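# Fit camshaft into engine case with gears in time

## Task

Put the camshaft into the engine case, which is free-standing on the table. Push its shaft fully home in the open bearing on the case's front face. Its large gear must engage the small crank gear with correct timing: as the gears turn, the marked tooth on the small gear has to land in one of the two marked gaps on the large gear. The case must still be standing upright at the end.

## Robot and tools

ROBOT. Two arms, left_arm and right_arm. Each has six revolute joints, a parallel two-finger gripper and a wrist camera. In the scene frame their root links sit at left_arm (-0.036, +0.258, +0.003) m and right_arm (-0.047, -0.370, +0.024) m, each yawed very slightly (quat_wxyz about (1, 0, 0, -0.02)). A camera stand is fixed behind the arms. Cameras: cam_head_left, cam_head_right, cam_left_wrist and cam_right_wrist, each 896x504 pixels. Loose objects may now and then get a short external shove.

FRAMES. The scene frame has its origin at table-top height, halfway between the nominal arm bases. +x points out over the table, +y toward left_arm, +z up. Image left and right do not match arm names. Reported hand positions (metres) and orientations (end_effector_quat_wxyz) use this frame, and may be off by a few cm, more at long reach. Offsets you command use the axes of that arm's own Hand target. A gripper's fingers point along its +z, and they close along its y. end_effector_position is the point between the finger pads, a bit under 1 cm behind the tips.

execute_actions(actions, cameras). actions is a list of actions. Each action is a list of 1 to 15 rows, one per 1/30 s control step. A short action keeps repeating its final row until 15 steps have passed. Every row holds 14 numbers in [-1, 1], covering both arms even if only one moves: left_arm dx, dy, dz, rx, ry, rz, opening, then the same seven for right_arm. dx..rz are an offset, not a pose. They are measured from the Hand target that arm had when the action began. All rows of one action count from that same start, but each new action starts afresh, so sending the same offset twice moves twice as far. Scale: 1.0 equals 0.6 m of travel or 180 degrees; rx, ry, rz form one rotation vector. Six zeros re-command the current Hand target. opening is absolute: +1 fully open (about 87 mm between pads), +0.5 about 69 mm, 0 about 43 mm, -0.5 about 18 mm, -1 closed. A 0 here is a real command, so to keep a gripper unchanged resend its present value. cameras: list of names, ["all"] or []. When omitted, images come only for an empty actions list. An empty list also reports the scene number and task.

move(target, speed, blend, opening_speed, blocking, cameras). target is either one 14-number row, as above, or a list of up to 15 rows. Every row is an offset from the Hand targets at the move's start, not from the previous row. Each gripper follows a straight path there. speed: top path speed in m/s, 0.002 to 2.9, default 0.25, with rotation capped at twice that in rad/s; one value or one per target. blend: corner rounding radius in m for lists (0 means stop at each). opening_speed: rate of opening change per second on the -1..+1 scale, at least 0.2. blocking=false returns after about 0.5 s while the motion continues. A move lasts at least 0.5 s and is cut off at 10 s. Paths do not avoid obstacles or the other arm. Faster moves lag, stray and hit harder. The result adds a move: line giving the ending (done, off_target, moving, held, fault) and any limits (limits=paced means the pose was clipped, limits=held means steps were withheld). done means within 10 mm and 2 degrees of target at rest, but it says nothing about contact.

wait(seconds 0 to 10): the robot keeps its last command; a running move carries on. stop(): brakes a running move. zoom_image(camera, region=[x0, y0, x1, y1]): pixels of that camera's latest image, region at most 504x504. read_manual(section="licences"): licence text only. finished_scene(scene): give the current scene number; this is final, and the goal must hold without the robot touching anything.

RESULTS. Each arm gets its end_effector_position and quat and its Hand target, which is the base for the next offsets. Tool commands shows the current gripper commands. grip_measured is on the same scale as opening. Joint positions end with the gripper reading on a 0 (closed) to 1 (open) scale. Joint velocities may say within noise or be left out. Joint torques are total drive outputs, gravity included; joints 1-3 wrap at ±28 N m. A MOTOR HOT line appears at 75 °C. At 90 °C an over-temperature fault folds that arm and leaves it idle, and at 100 °C it goes limp.

CONTROLLER HABITS. Commanded orientation is clipped to within 40 degrees of the measured one each step. Arms often settle short of or below target, or tilted, especially far out. Check the pose after each motion, then resend the missing offset or correct the tilt. Tiny motions may not happen or may go sideways. To stop pressing into something, command the target back behind the gripper.

GRIPPING. To hold a part, command an opening about 0.04 below grip_measured at first contact; a smaller margin holds more gently. Readings can be off by about 1 mm. Fast closing squeezes harder.

AVOID. Do not let the arms, grippers or wrist cameras touch each other; the clearance check does not guard the grippers, and even a moderate clash can fail the task. Never close one gripper on the other's fingers. Avoid fast impacts, hard pushes into fixed or heavy things, and dropping or releasing moving parts. Do not tip the engine case or let anything fall or be left off the table. Avoid long pushes toward unreachable targets and long stretched-out holds, because they heat motors. Route paths around an arm's own base, not close past it. Avoid straining a wrist camera cable.

Each tool is called after "Request:" as a command line: name --argument value for each argument, lists and objects as JSON in quotes; but a table of rows of numbers goes row by row, as --pt "numbers of a row", without its own name.

## Session

Request:
execute_actions --actions '[]'

Scene clock: 0.00 s.
left_arm: end_effector_position=(+0.3354, +0.2460, +0.0380) grip_measured=+0.983 end_effector_quat_wxyz=(+0.563, +0.010, +0.826, +0.018) | right_arm: end_effector_position=(+0.3242, -0.4210, +0.0665) grip_measured=+0.982 end_effector_quat_wxyz=(+0.568, +0.098, +0.811, -0.104)
Joint positions: left_arm=[-0.033 1.566 0.327 0.863 -0.09 0.008 0.991] | right_arm=[0.028 1.574 0.336 0.884 0.27 0.038 0.991]
Joint velocities: within noise
Joint torques (N m): no reading
Heat: left arm: 18 °C; right arm: 19 °C.
Hand target: left_arm +0.3385, +0.2458, +0.0432; +0.569, +0.009, +0.822, +0.018 | right_arm +0.3286, -0.4211, +0.0741; +0.578, +0.100, +0.804, -0.103
Tool commands: left_gripper/opening=+1.0 right_gripper/opening=+1.0

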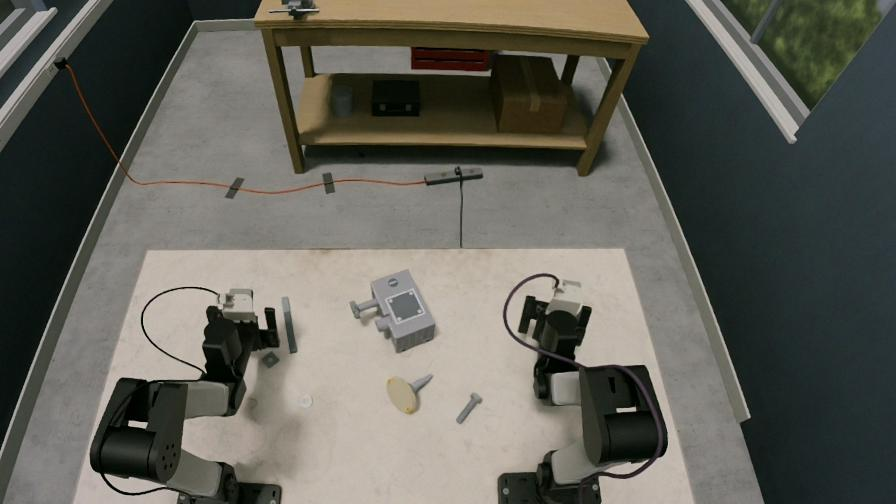

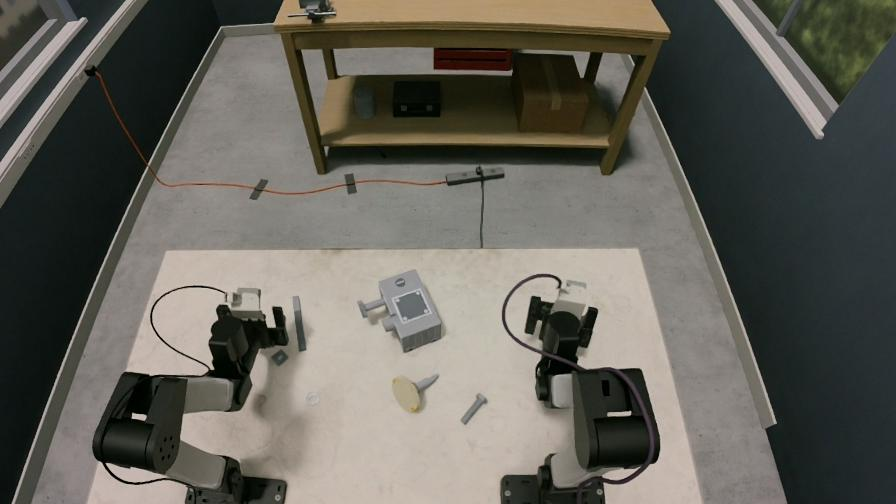

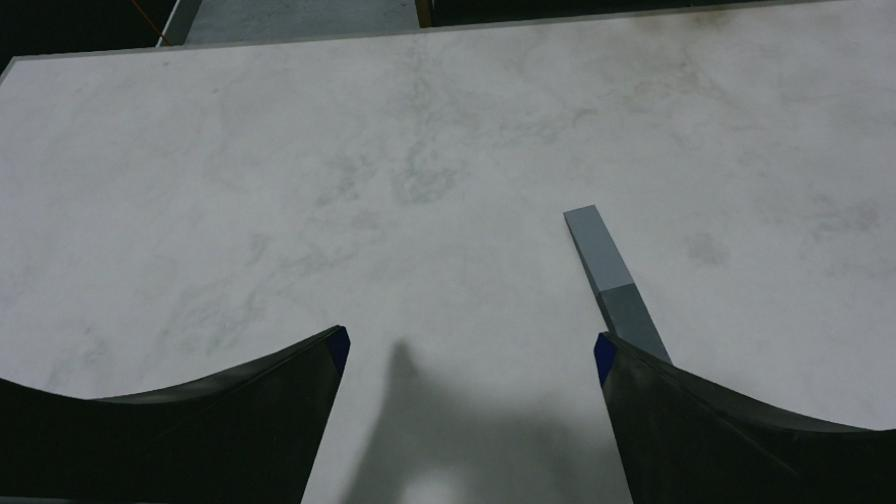

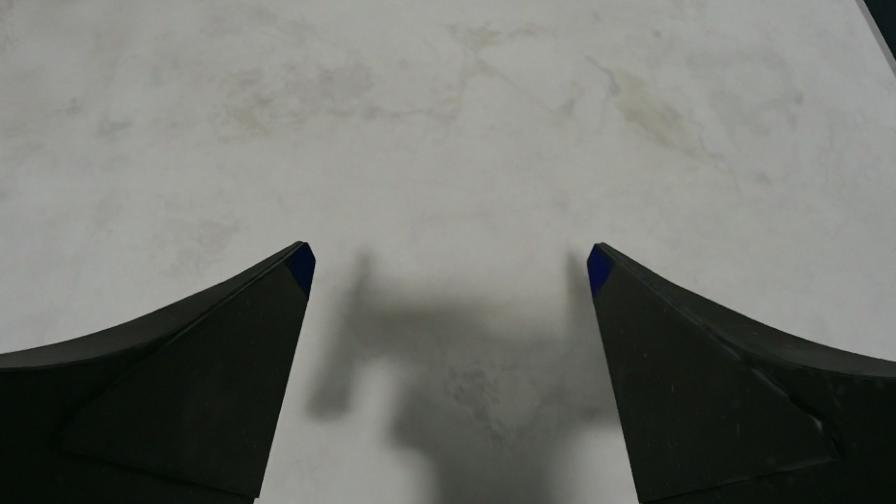

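Request:
zoom_image --camera "cam_head_left" --region '[330, 250, 500, 430]'

Request:
zoom_image --camera "cam_head_right" --region '[340, 260, 450, 420]'

Scaled by 2.800 from the camera's 896x504 image, which has a finer 1280x720 frame.

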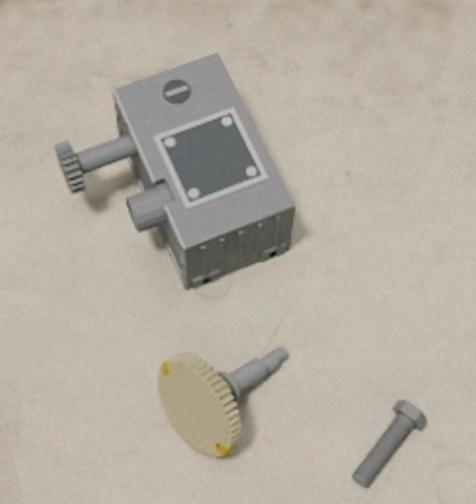

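Scaled by 3.150 from the camera's 896x504 image, which has a finer 1280x720 frame.

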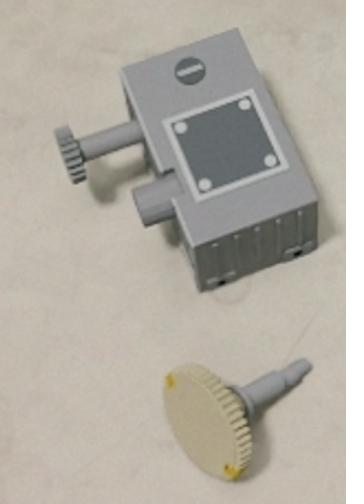

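Request:
move --target '[-0.139,-0.352,-0.177,0.126,0.0335,-0.387,1,0,0,0,0,0,0,1]' --cameras '["all"]' --speed 0.4

Scene clock: 65.53 s.
left_arm: end_effector_position=(+0.2640, +0.0348, +0.1374) grip_measured=+0.983 end_effector_quat_wxyz=(+0.416, -0.354, +0.708, -0.448) | right_arm: end_effector_position=(+0.3242, -0.4210, +0.0665) grip_measured=+0.982 end_effector_quat_wxyz=(+0.568, +0.098, +0.811, -0.104)
Joint positions: left_arm=[-0.636 1.223 0.338 0.617 -0.31 -1.37 0.991] | right_arm=[0.028 1.574 0.336 0.884 0.27 0.038 0.991]
Joint torques (N m): left_arm=[-1.03 -1.7 7.25 2.23 -0.14 -0.01] | right_arm=[-0.1 -4.34 5.82 2.39 0.14 0.06]
Heat: left arm: 25 °C; right arm: 27 °C.
Hand target: left_arm +0.2695, +0.0299, +0.1502; +0.424, -0.355, +0.695, -0.460 | right_arm +0.3286, -0.4211, +0.0741; +0.578, +0.100, +0.804, -0.103
Off the commanded pose: left_arm 0.015 m, 2 deg | right_arm 0.009 m, 1 deg.
move: off_target (left_arm)

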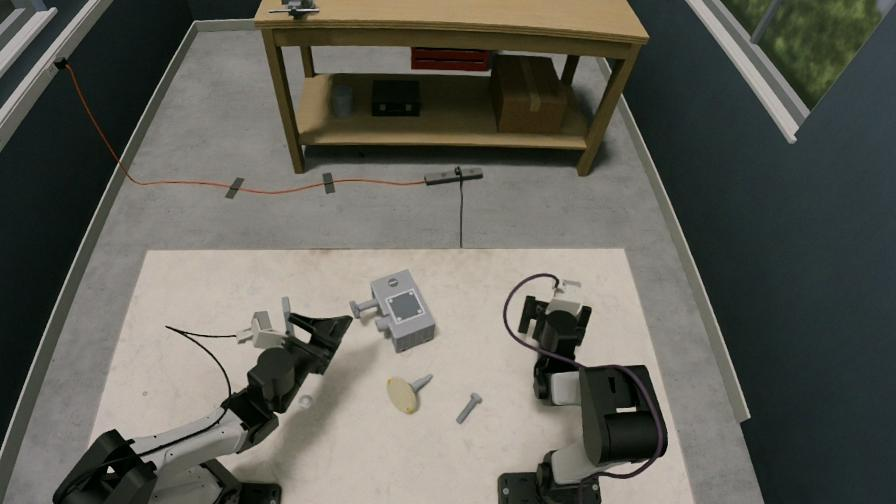

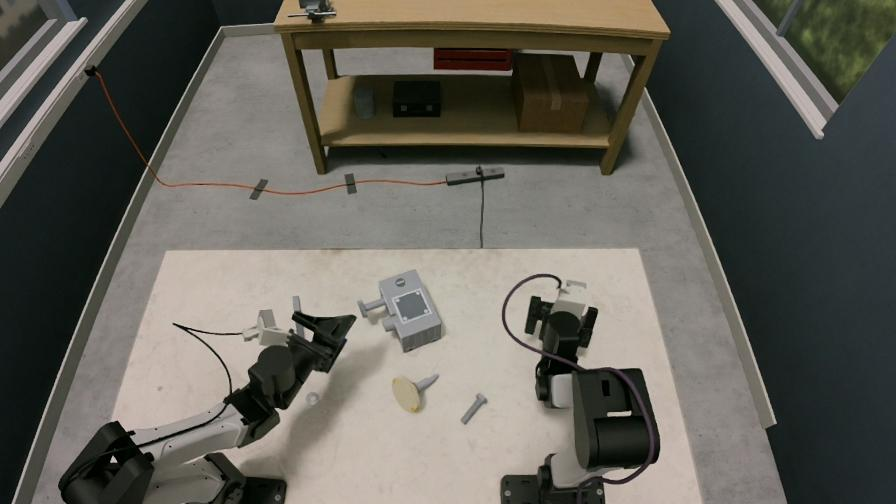

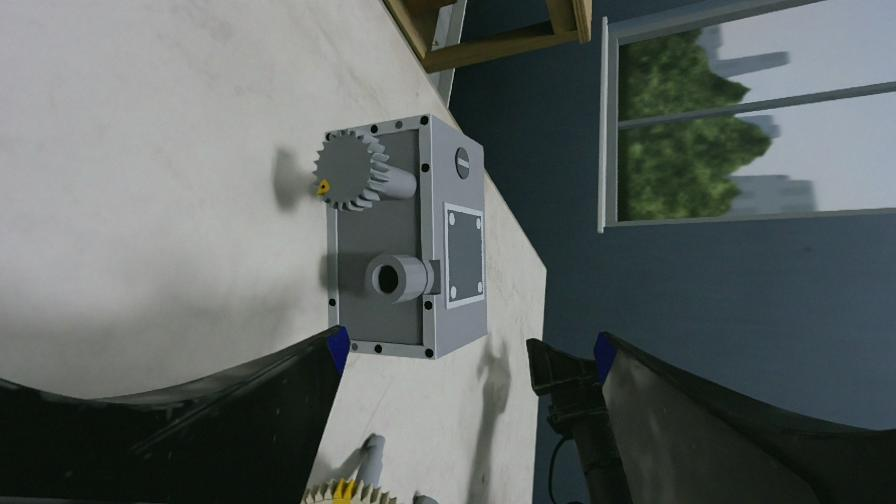

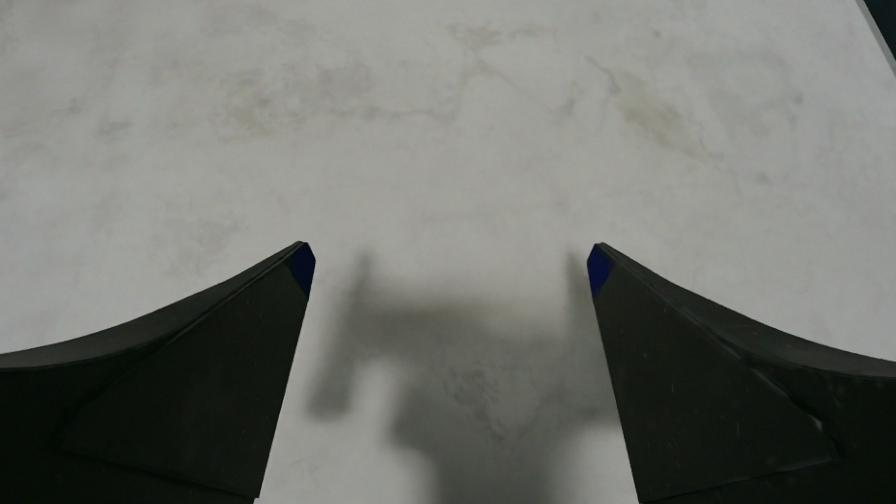

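Request:
zoom_image --camera "cam_left_wrist" --region '[280, 100, 520, 370]'

Request:
zoom_image --camera "cam_left_wrist" --region '[280, 400, 480, 504]'

Scaled by 1.867 from the camera's 896x504 image, which has a finer 1280x720 frame.

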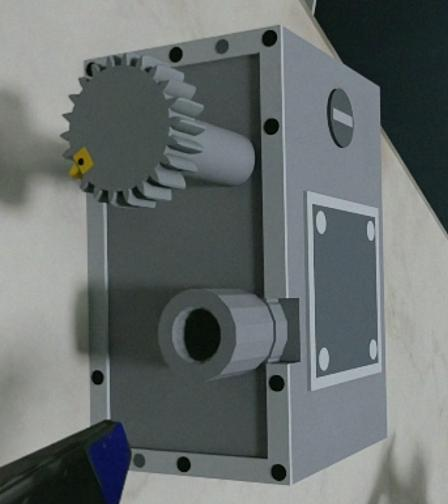

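Scaled by 2.520 from the camera's 896x504 image, which has a finer 1280x720 frame.

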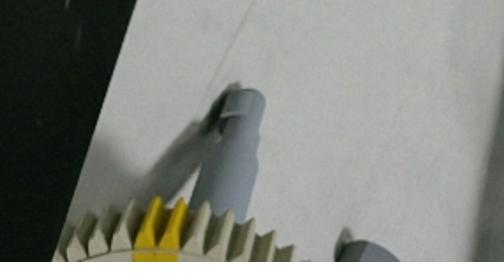

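Request:
move --target '[0.1675,0.041,-0.151,0.208,0.176,0.451,1,0,0,0,0,0,0,1]' --cameras '["all"]' --speed 0.4

Scene clock: 126.43 s.
left_arm: end_effector_position=(+0.1451, -0.0150, +0.1086) grip_measured=+0.983 end_effector_quat_wxyz=(+0.501, +0.429, +0.676, -0.328) | right_arm: end_effector_position=(+0.3242, -0.4210, +0.0665) grip_measured=+0.982 end_effector_quat_wxyz=(+0.568, +0.098, +0.811, -0.104)
Joint positions: left_arm=[-0.796 1.03 0.282 0.45 0.292 0.075 0.991] | right_arm=[0.028 1.574 0.336 0.884 0.27 0.038 0.991]
Joint torques (N m): left_arm=[-1.01 -2.32 7.73 1.9 0.21 0.05] | right_arm=[-0.06 -4.31 5.81 2.38 0.14 0.05]
Heat: left arm: 29 °C; right arm: 30 °C.
Hand target: left_arm +0.1449, -0.0203, +0.1203; +0.509, +0.434, +0.664, -0.333 | right_arm +0.3286, -0.4211, +0.0741; +0.578, +0.100, +0.804, -0.103
Off the commanded pose: left_arm 0.013 m, 2 deg | right_arm 0.009 m, 1 deg.
move: off_target (left_arm)

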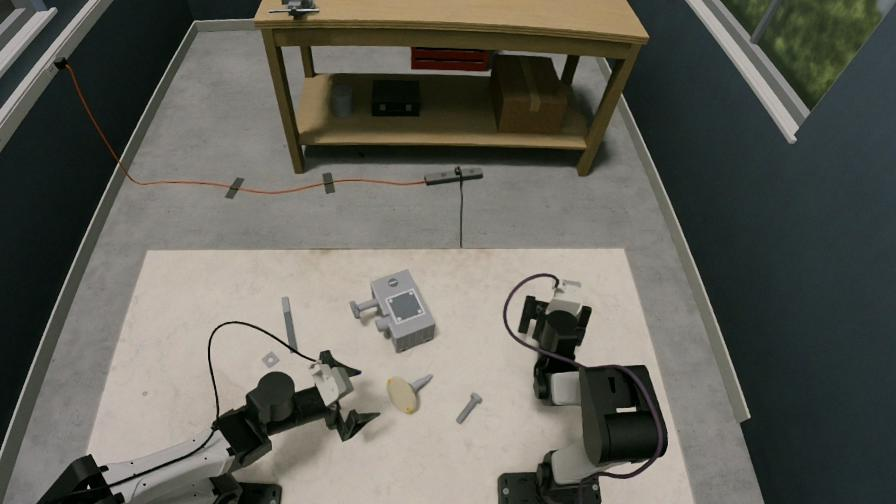

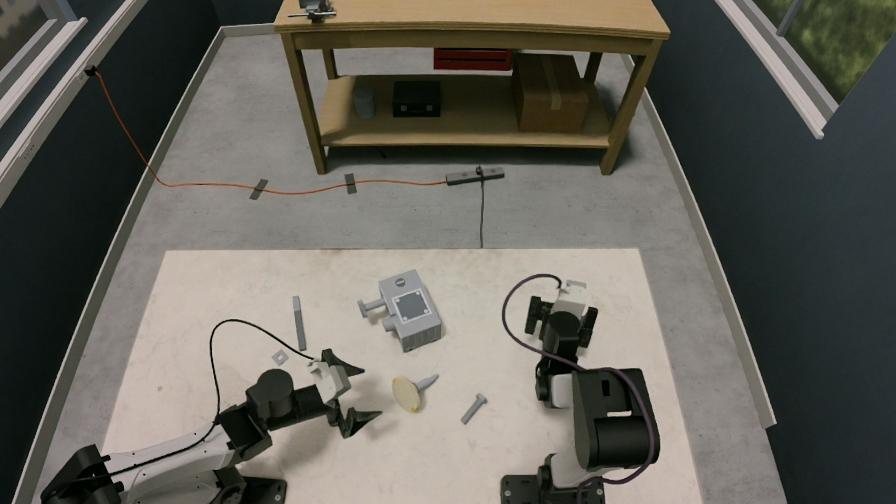

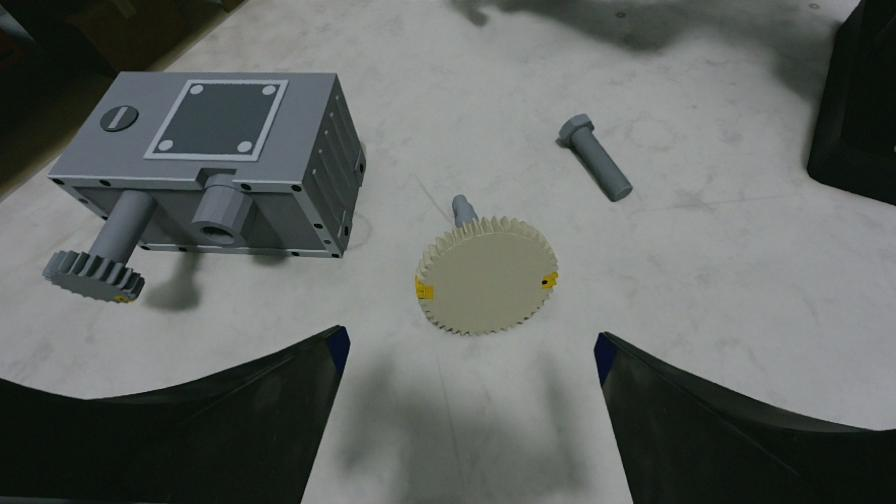

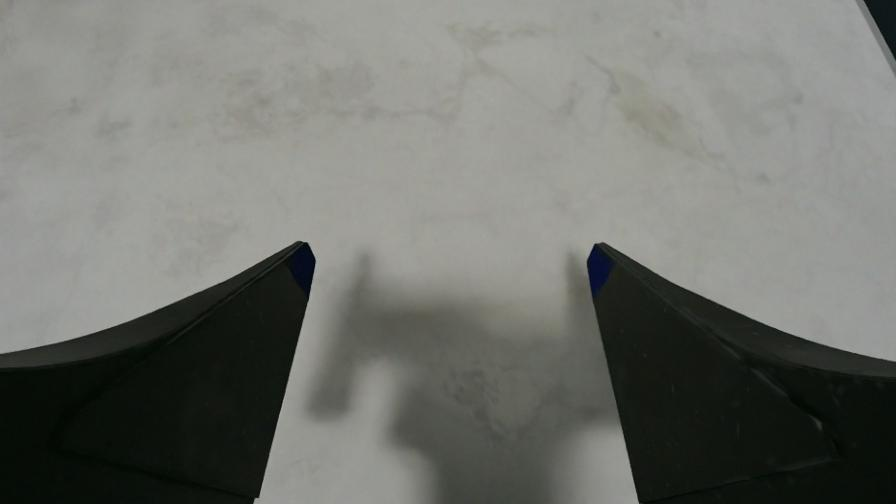

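Request:
zoom_image --camera "cam_left_wrist" --region '[400, 180, 580, 350]'

Request:
zoom_image --camera "cam_left_wrist" --region '[30, 60, 380, 310]'

Scaled by 2.800 from the camera's 896x504 image, which has a finer 1280x720 frame.

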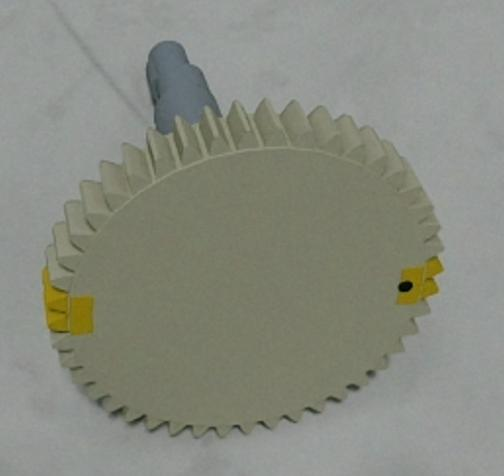

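Scaled by 1.440 from the camera's 896x504 image, which has a finer 1280x720 frame.

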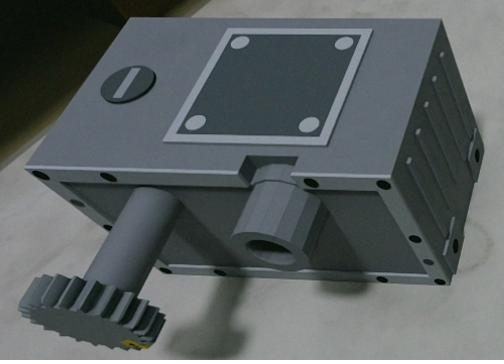

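Request:
move --target '[0.078,-0.028,0.036,-0.065,0.0305,-0.103,1,0,0,0,0,0,0,1]' --cameras '["all"]'

Scene clock: 193.33 s.
left_arm: end_effector_position=(+0.1327, -0.0337, +0.0694) grip_measured=+0.983 end_effector_quat_wxyz=(+0.453, +0.288, +0.781, -0.320) | right_arm: end_effector_position=(+0.3242, -0.4210, +0.0665) grip_measured=+0.982 end_effector_quat_wxyz=(+0.568, +0.098, +0.811, -0.104)
Joint positions: left_arm=[-1.008 1.214 0.282 0.537 -0.078 -0.293 0.991] | right_arm=[0.028 1.574 0.336 0.884 0.27 0.038 0.991]
Joint torques (N m): left_arm=[-1.05 -1.48 4.83 2.27 -0.09 -0.04] | right_arm=[-0.1 -4.31 5.93 2.39 0.14 0.08]
Heat: left arm: 30 °C; right arm: 32 °C.
Hand target: left_arm +0.1329, -0.0350, +0.0695; +0.458, +0.283, +0.779, -0.321 | right_arm +0.3286, -0.4211, +0.0741; +0.578, +0.100, +0.804, -0.103
Off the commanded pose: left_arm 0.001 m, 1 deg | right_arm 0.009 m, 1 deg.
move: done

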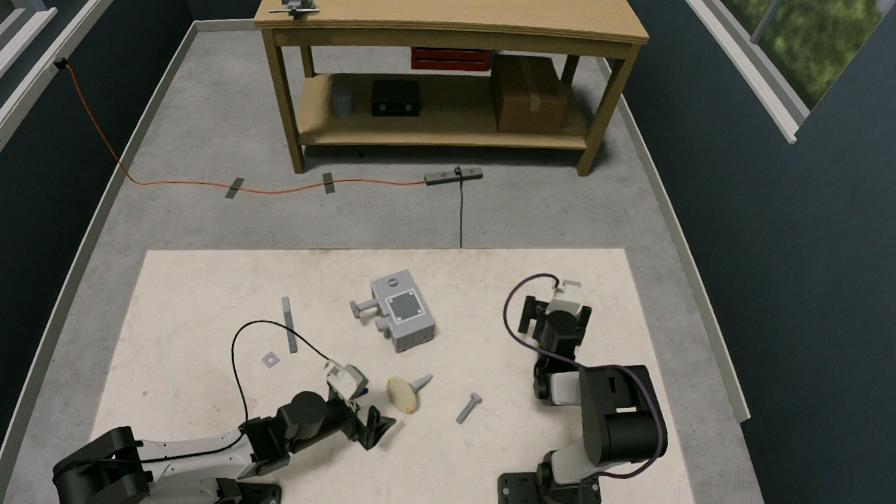

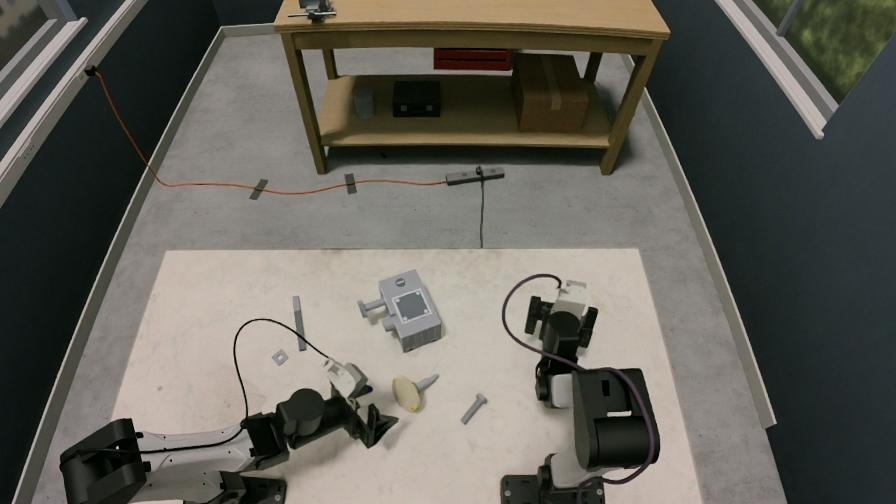

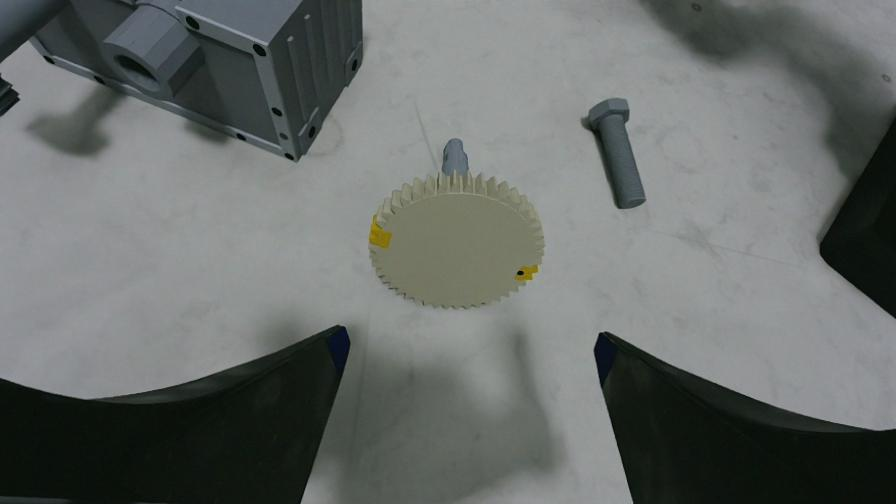

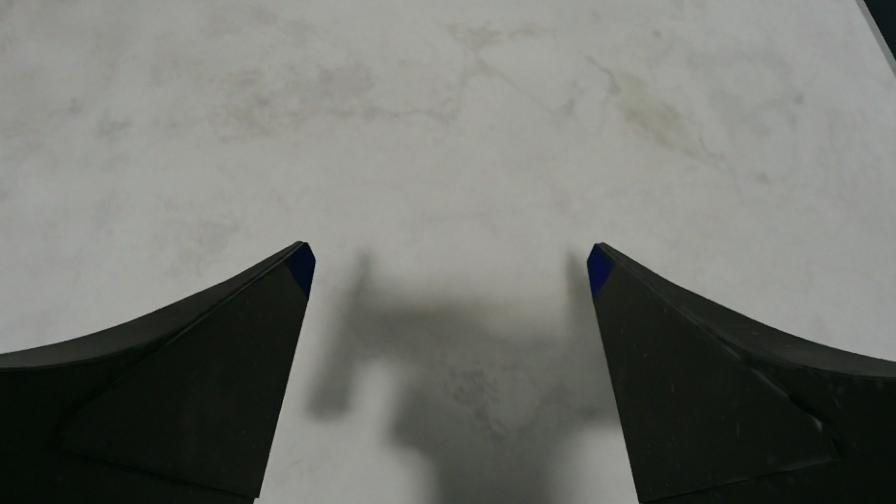

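Request:
move --target '[0.0173,0.0108,0.09,0,0,0,1,0,0,0,0,0,0,1]' --cameras '["cam_head_left","cam_left_wrist"]' --speed 0.12

Scene clock: 213.03 s.
left_arm: end_effector_position=(+0.1560, -0.0633, +0.0306) grip_measured=+0.983 end_effector_quat_wxyz=(+0.447, +0.285, +0.788, -0.312) | right_arm: end_effector_position=(+0.3242, -0.4210, +0.0665) grip_measured=+0.982 end_effector_quat_wxyz=(+0.568, +0.098, +0.811, -0.104)
Joint positions: left_arm=[-0.989 1.59 0.354 0.818 -0.07 -0.294 0.991] | right_arm=[0.028 1.574 0.336 0.884 0.27 0.038 0.991]
Joint torques (N m): left_arm=[0.2 -3.1 5.74 2.28 0.14 0.07] | right_arm=[-0.1 -4.25 5.79 2.39 0.14 0.06]
Heat: left arm: 28 °C; right arm: 32 °C.
Hand target: left_arm +0.1621, -0.0702, +0.0384; +0.458, +0.283, +0.779, -0.320 | right_arm +0.3286, -0.4211, +0.0741; +0.578, +0.100, +0.804, -0.103
Off the commanded pose: left_arm 0.012 m, 2 deg | right_arm 0.009 m, 1 deg.
move: off_target (left_arm)
Images, in order (width x height): cam_head_left 896x504, cam_left_wrist 896x504.

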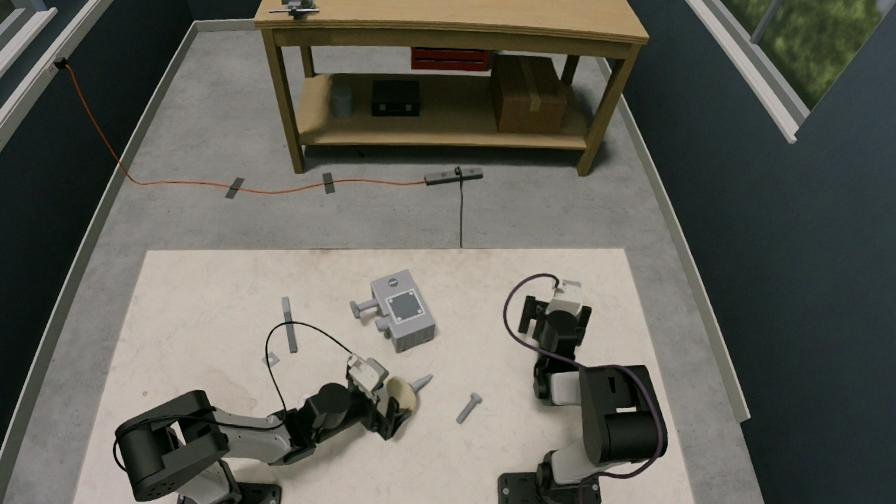

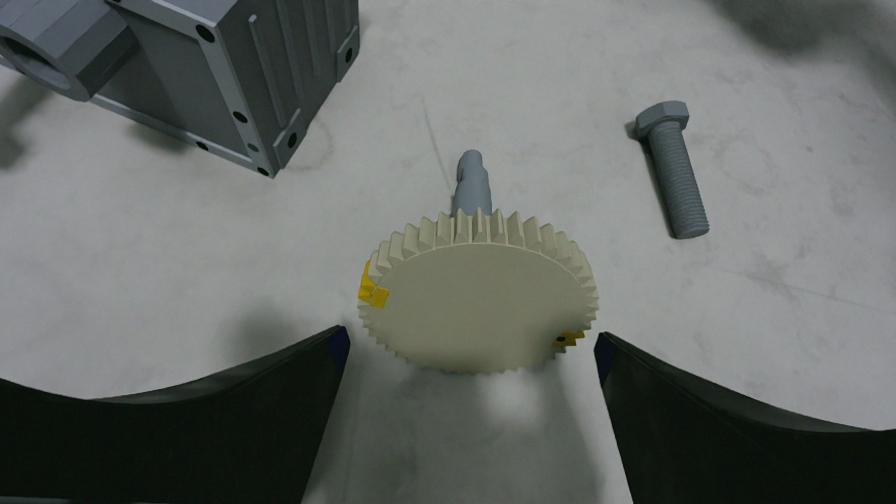

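Request:
move --target '[-0.013,-0.003,0.008,0,0,0,1,0,0,0,0,0,0,1]' --cameras '["cam_left_wrist"]' --speed 0.12

Scene clock: 221.57 s.
left_arm: end_effector_position=(+0.1631, -0.0739, +0.0438) grip_measured=+0.983 end_effector_quat_wxyz=(+0.459, +0.281, +0.779, -0.322) | right_arm: end_effector_position=(+0.3242, -0.4210, +0.0665) grip_measured=+0.982 end_effector_quat_wxyz=(+0.568, +0.098, +0.811, -0.104)
Joint positions: left_arm=[-0.986 1.59 0.392 0.818 -0.067 -0.293 0.991] | right_arm=[0.028 1.574 0.336 0.884 0.27 0.038 0.991]
Joint torques (N m): left_arm=[0.18 -3.25 5.87 1.9 0.16 0.08] | right_arm=[-0.09 -4.26 5.81 2.41 0.14 0.05]
Heat: left arm: 30 °C; right arm: 33 °C.
Hand target: left_arm +0.1667, -0.0762, +0.0441; +0.458, +0.283, +0.779, -0.320 | right_arm +0.3286, -0.4211, +0.0741; +0.578, +0.100, +0.804, -0.103
Off the commanded pose: left_arm 0.004 m, 0 deg | right_arm 0.009 m, 1 deg.
move: done
Images, in order (width x height): cam_left_wrist 896x504.

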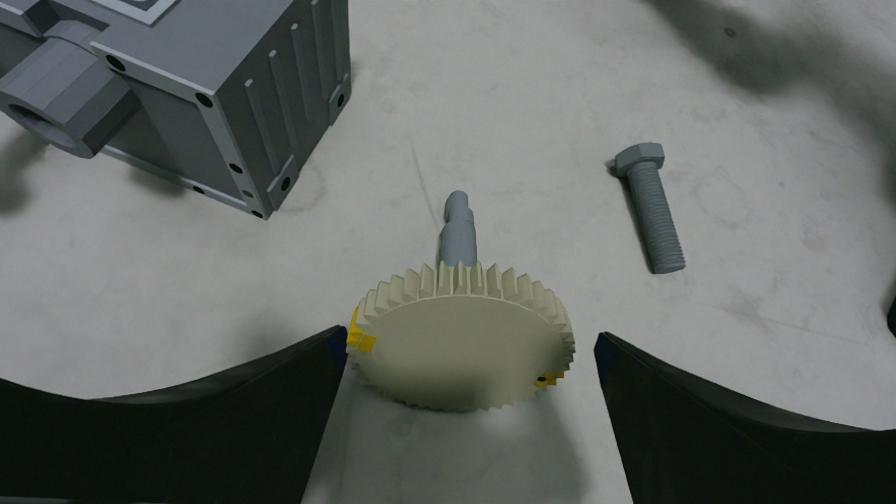

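Request:
move --target '[0,0,0,0,0,0,0.5,0,0,0,0,0,0,1]' --cameras '["all"]' --opening_speed 0.3

Scene clock: 230.80 s.
left_arm: end_effector_position=(+0.1629, -0.0739, +0.0436) grip_measured=+0.714 end_effector_quat_wxyz=(+0.459, +0.281, +0.779, -0.322) | right_arm: end_effector_position=(+0.3242, -0.4210, +0.0665) grip_measured=+0.982 end_effector_quat_wxyz=(+0.568, +0.098, +0.811, -0.104)
Joint positions: left_arm=[-0.986 1.59 0.392 0.817 -0.066 -0.293 0.857] | right_arm=[0.028 1.574 0.336 0.884 0.27 0.038 0.991]
Joint torques (N m): left_arm=[0.2 -3.25 5.89 1.91 0.14 0.07] | right_arm=[-0.14 -4.27 5.97 2.39 0.16 0.06]
Heat: left arm: 30 °C; right arm: 33 °C.
Hand target: left_arm +0.1667, -0.0762, +0.0441; +0.458, +0.283, +0.779, -0.321 | right_arm +0.3286, -0.4211, +0.0741; +0.578, +0.100, +0.804, -0.103
Off the commanded pose: left_arm 0.004 m, 0 deg | right_arm 0.009 m, 1 deg.
move: done

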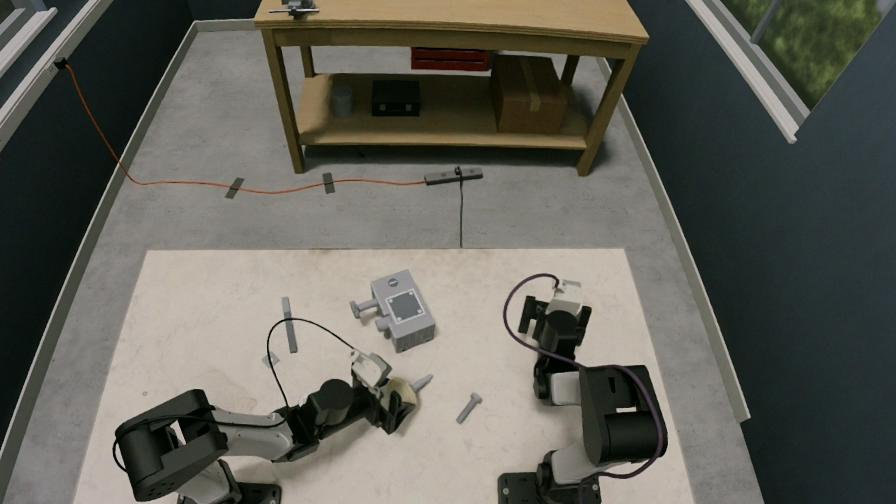

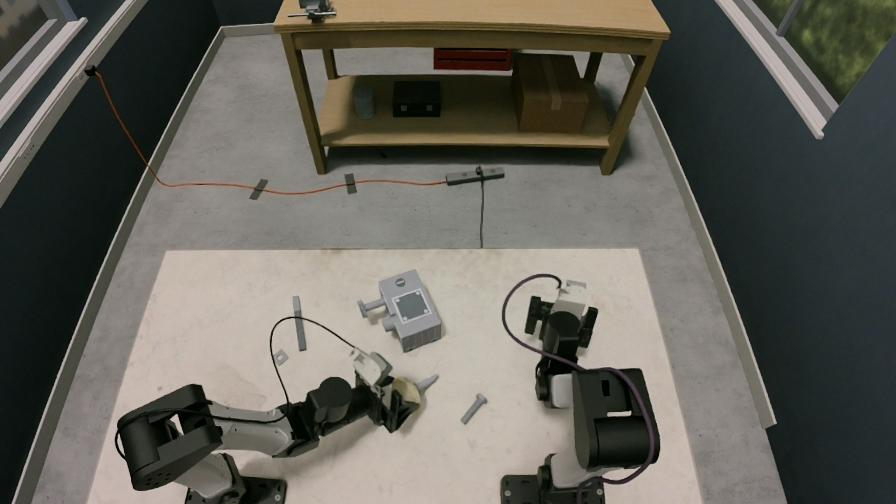

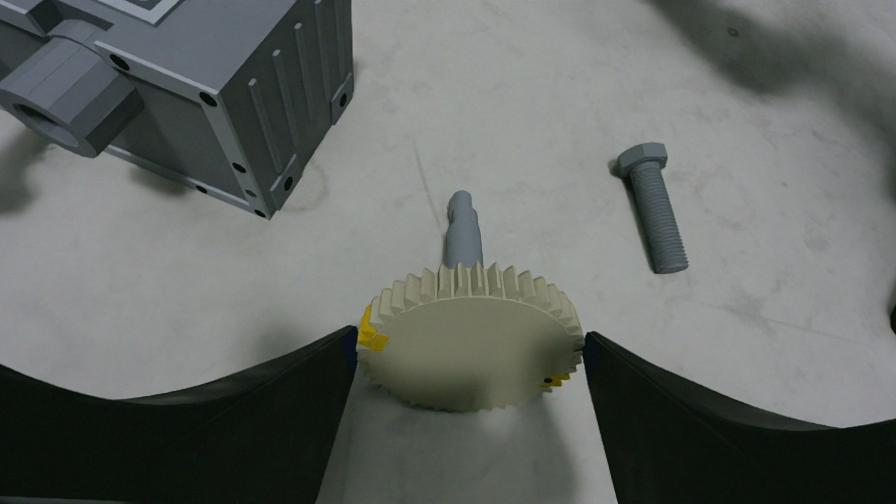

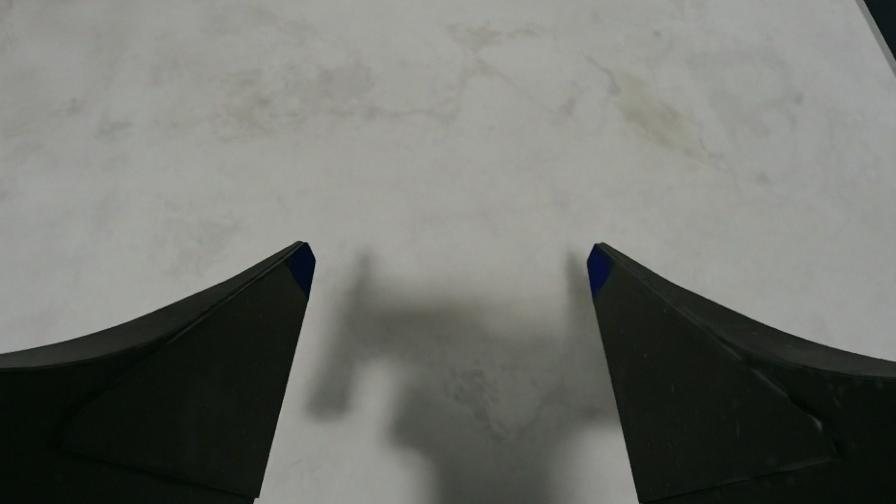

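Request:
move --pt "-0.064 -0.0165 -0.059 0 0 0 0.55 0 0 0 0 0 0 1" --pt "-0.138 0.2445 -0.187 0.1246 -0.0661 -0.1833 0.55 0 0 0 0 0 0 1" --blend '[0.02,0]' --cameras '["all"]' --speed 0.2

Scene clock: 288.03 s.
left_arm: end_effector_position=(+0.2481, +0.0883, +0.1206) grip_measured=+0.714 end_effector_quat_wxyz=(+0.353, +0.091, +0.708, -0.605) | right_arm: end_effector_position=(+0.3242, -0.4210, +0.0665) grip_measured=+0.982 end_effector_quat_wxyz=(+0.568, +0.098, +0.811, -0.104)
Joint positions: left_arm=[0.06 1.712 0.376 1.285 1.186 -0.866 0.857] | right_arm=[0.028 1.574 0.336 0.884 0.27 0.038 0.991]
Joint torques (N m): left_arm=[0.09 -3.59 3.92 2.08 0.22 -0.08] | right_arm=[-0.09 -4.23 5.86 2.39 0.14 0.08]
Heat: left arm: 31 °C; right arm: 34 °C.
Hand target: left_arm +0.2495, +0.0897, +0.1251; +0.363, +0.101, +0.700, -0.607 | right_arm +0.3286, -0.4211, +0.0741; +0.578, +0.100, +0.804, -0.103
Off the commanded pose: left_arm 0.005 m, 2 deg | right_arm 0.009 m, 1 deg.
move: done

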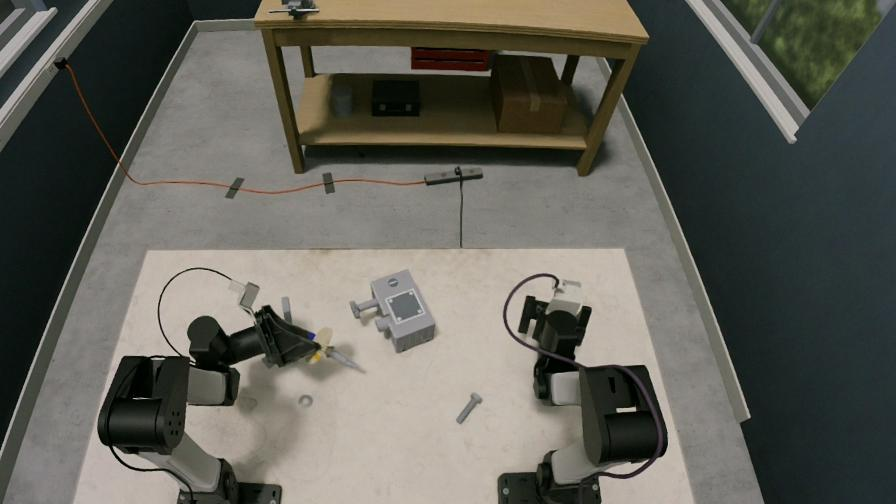

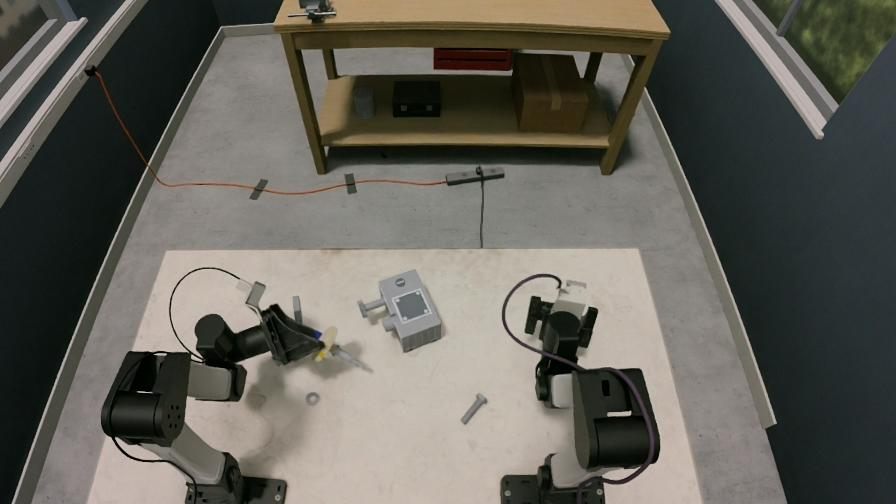

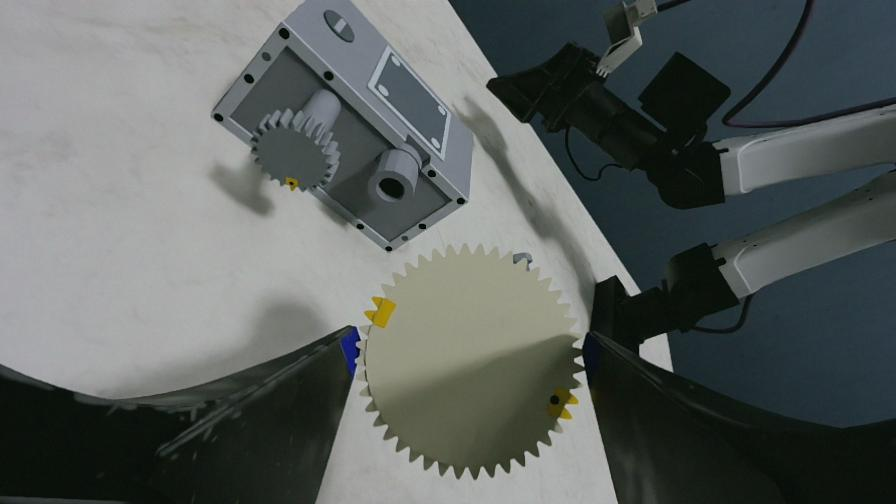

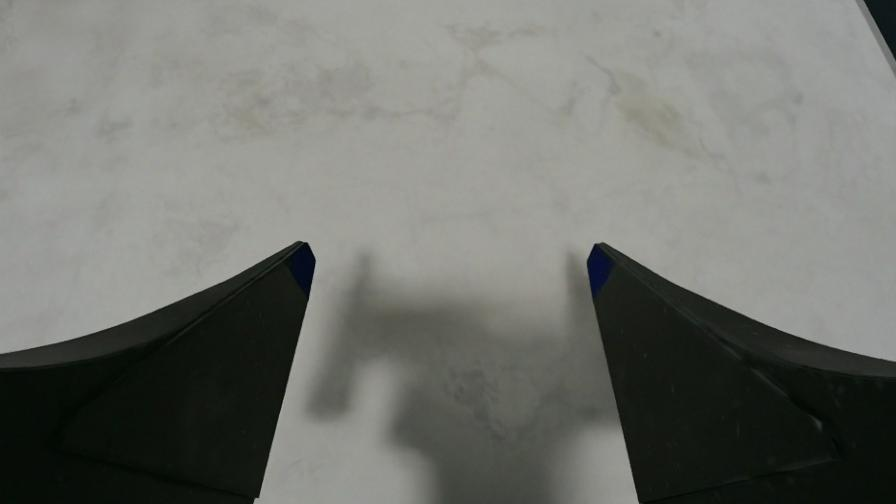

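Request:
move --target '[0.2067,-0.082,0.164,-0.1225,0.271,-0.018,0.5,0,0,0,0,0,0,1]' --cameras '["all"]' --speed 0.2

Scene clock: 351.23 s.
left_arm: end_effector_position=(+0.1671, -0.0449, +0.0790) grip_measured=+0.714 end_effector_quat_wxyz=(+0.036, +0.248, +0.893, -0.375) | right_arm: end_effector_position=(+0.3242, -0.4210, +0.0665) grip_measured=+0.982 end_effector_quat_wxyz=(+0.568, +0.098, +0.811, -0.104)
Joint positions: left_arm=[-0.61 1.739 1.118 -0.529 0.667 -0.261 0.857] | right_arm=[0.028 1.574 0.336 0.884 0.27 0.038 0.991]
Joint torques (N m): left_arm=[-0.7 -5.38 7.73 1.11 0.5 0.04] | right_arm=[-0.14 -4.3 5.86 2.41 0.15 0.07]
Heat: left arm: 32 °C; right arm: 35 °C.
Hand target: left_arm +0.1701, -0.0501, +0.0850; +0.039, +0.252, +0.889, -0.380 | right_arm +0.3286, -0.4211, +0.0741; +0.578, +0.100, +0.804, -0.103
Off the commanded pose: left_arm 0.009 m, 1 deg | right_arm 0.009 m, 1 deg.
move: done

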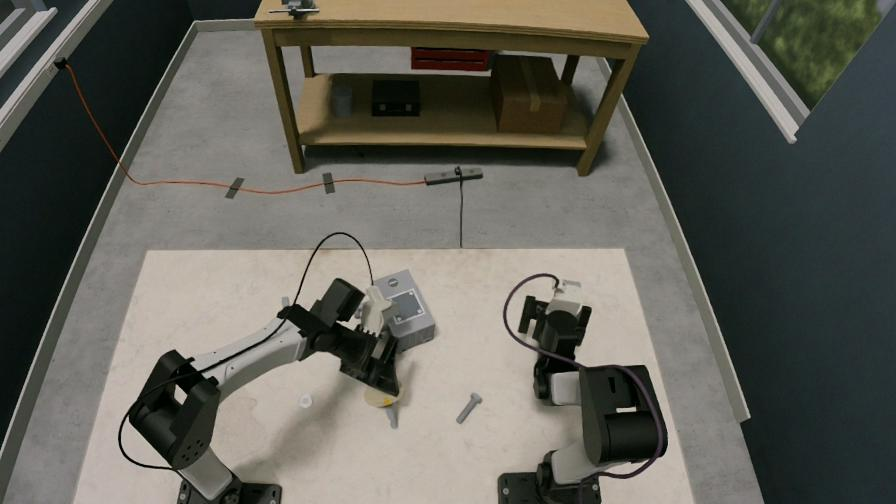

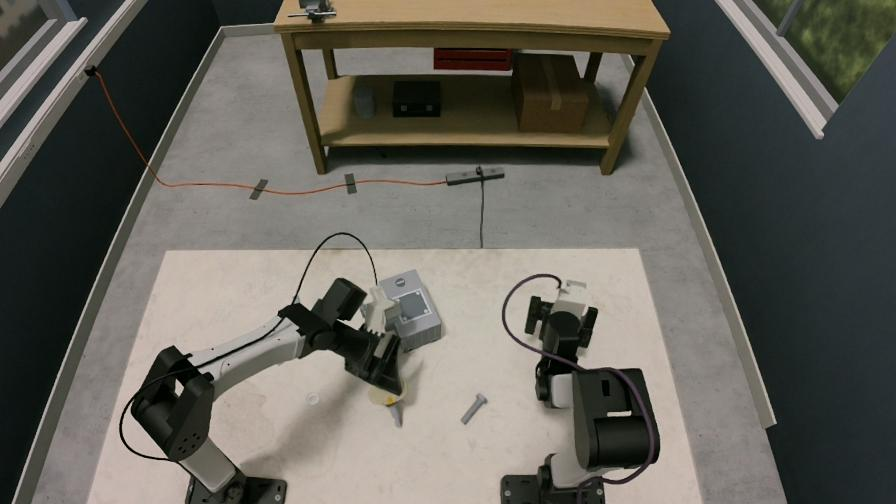

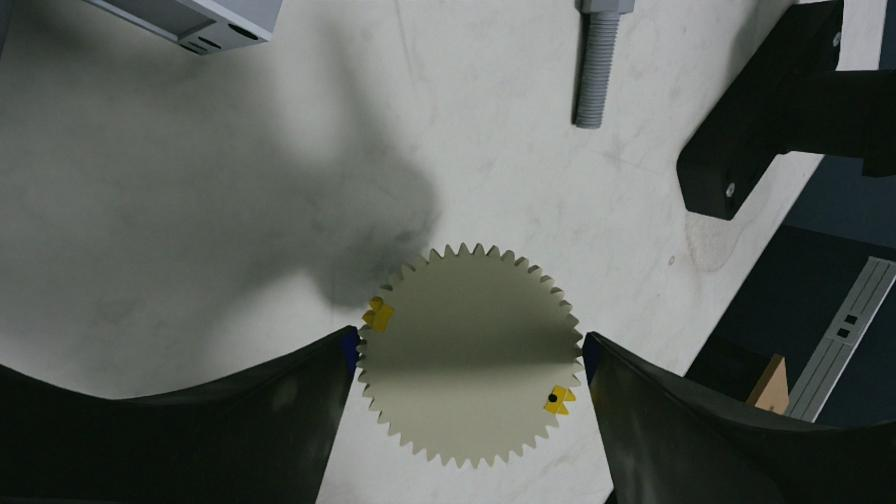

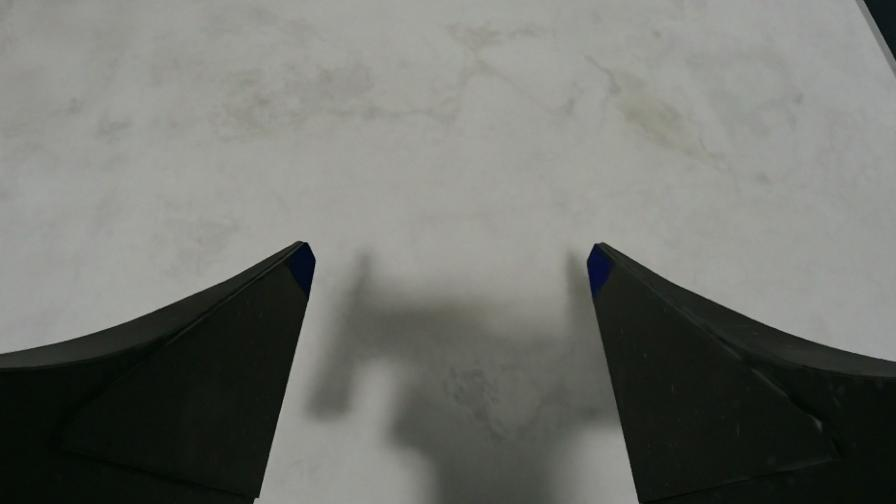

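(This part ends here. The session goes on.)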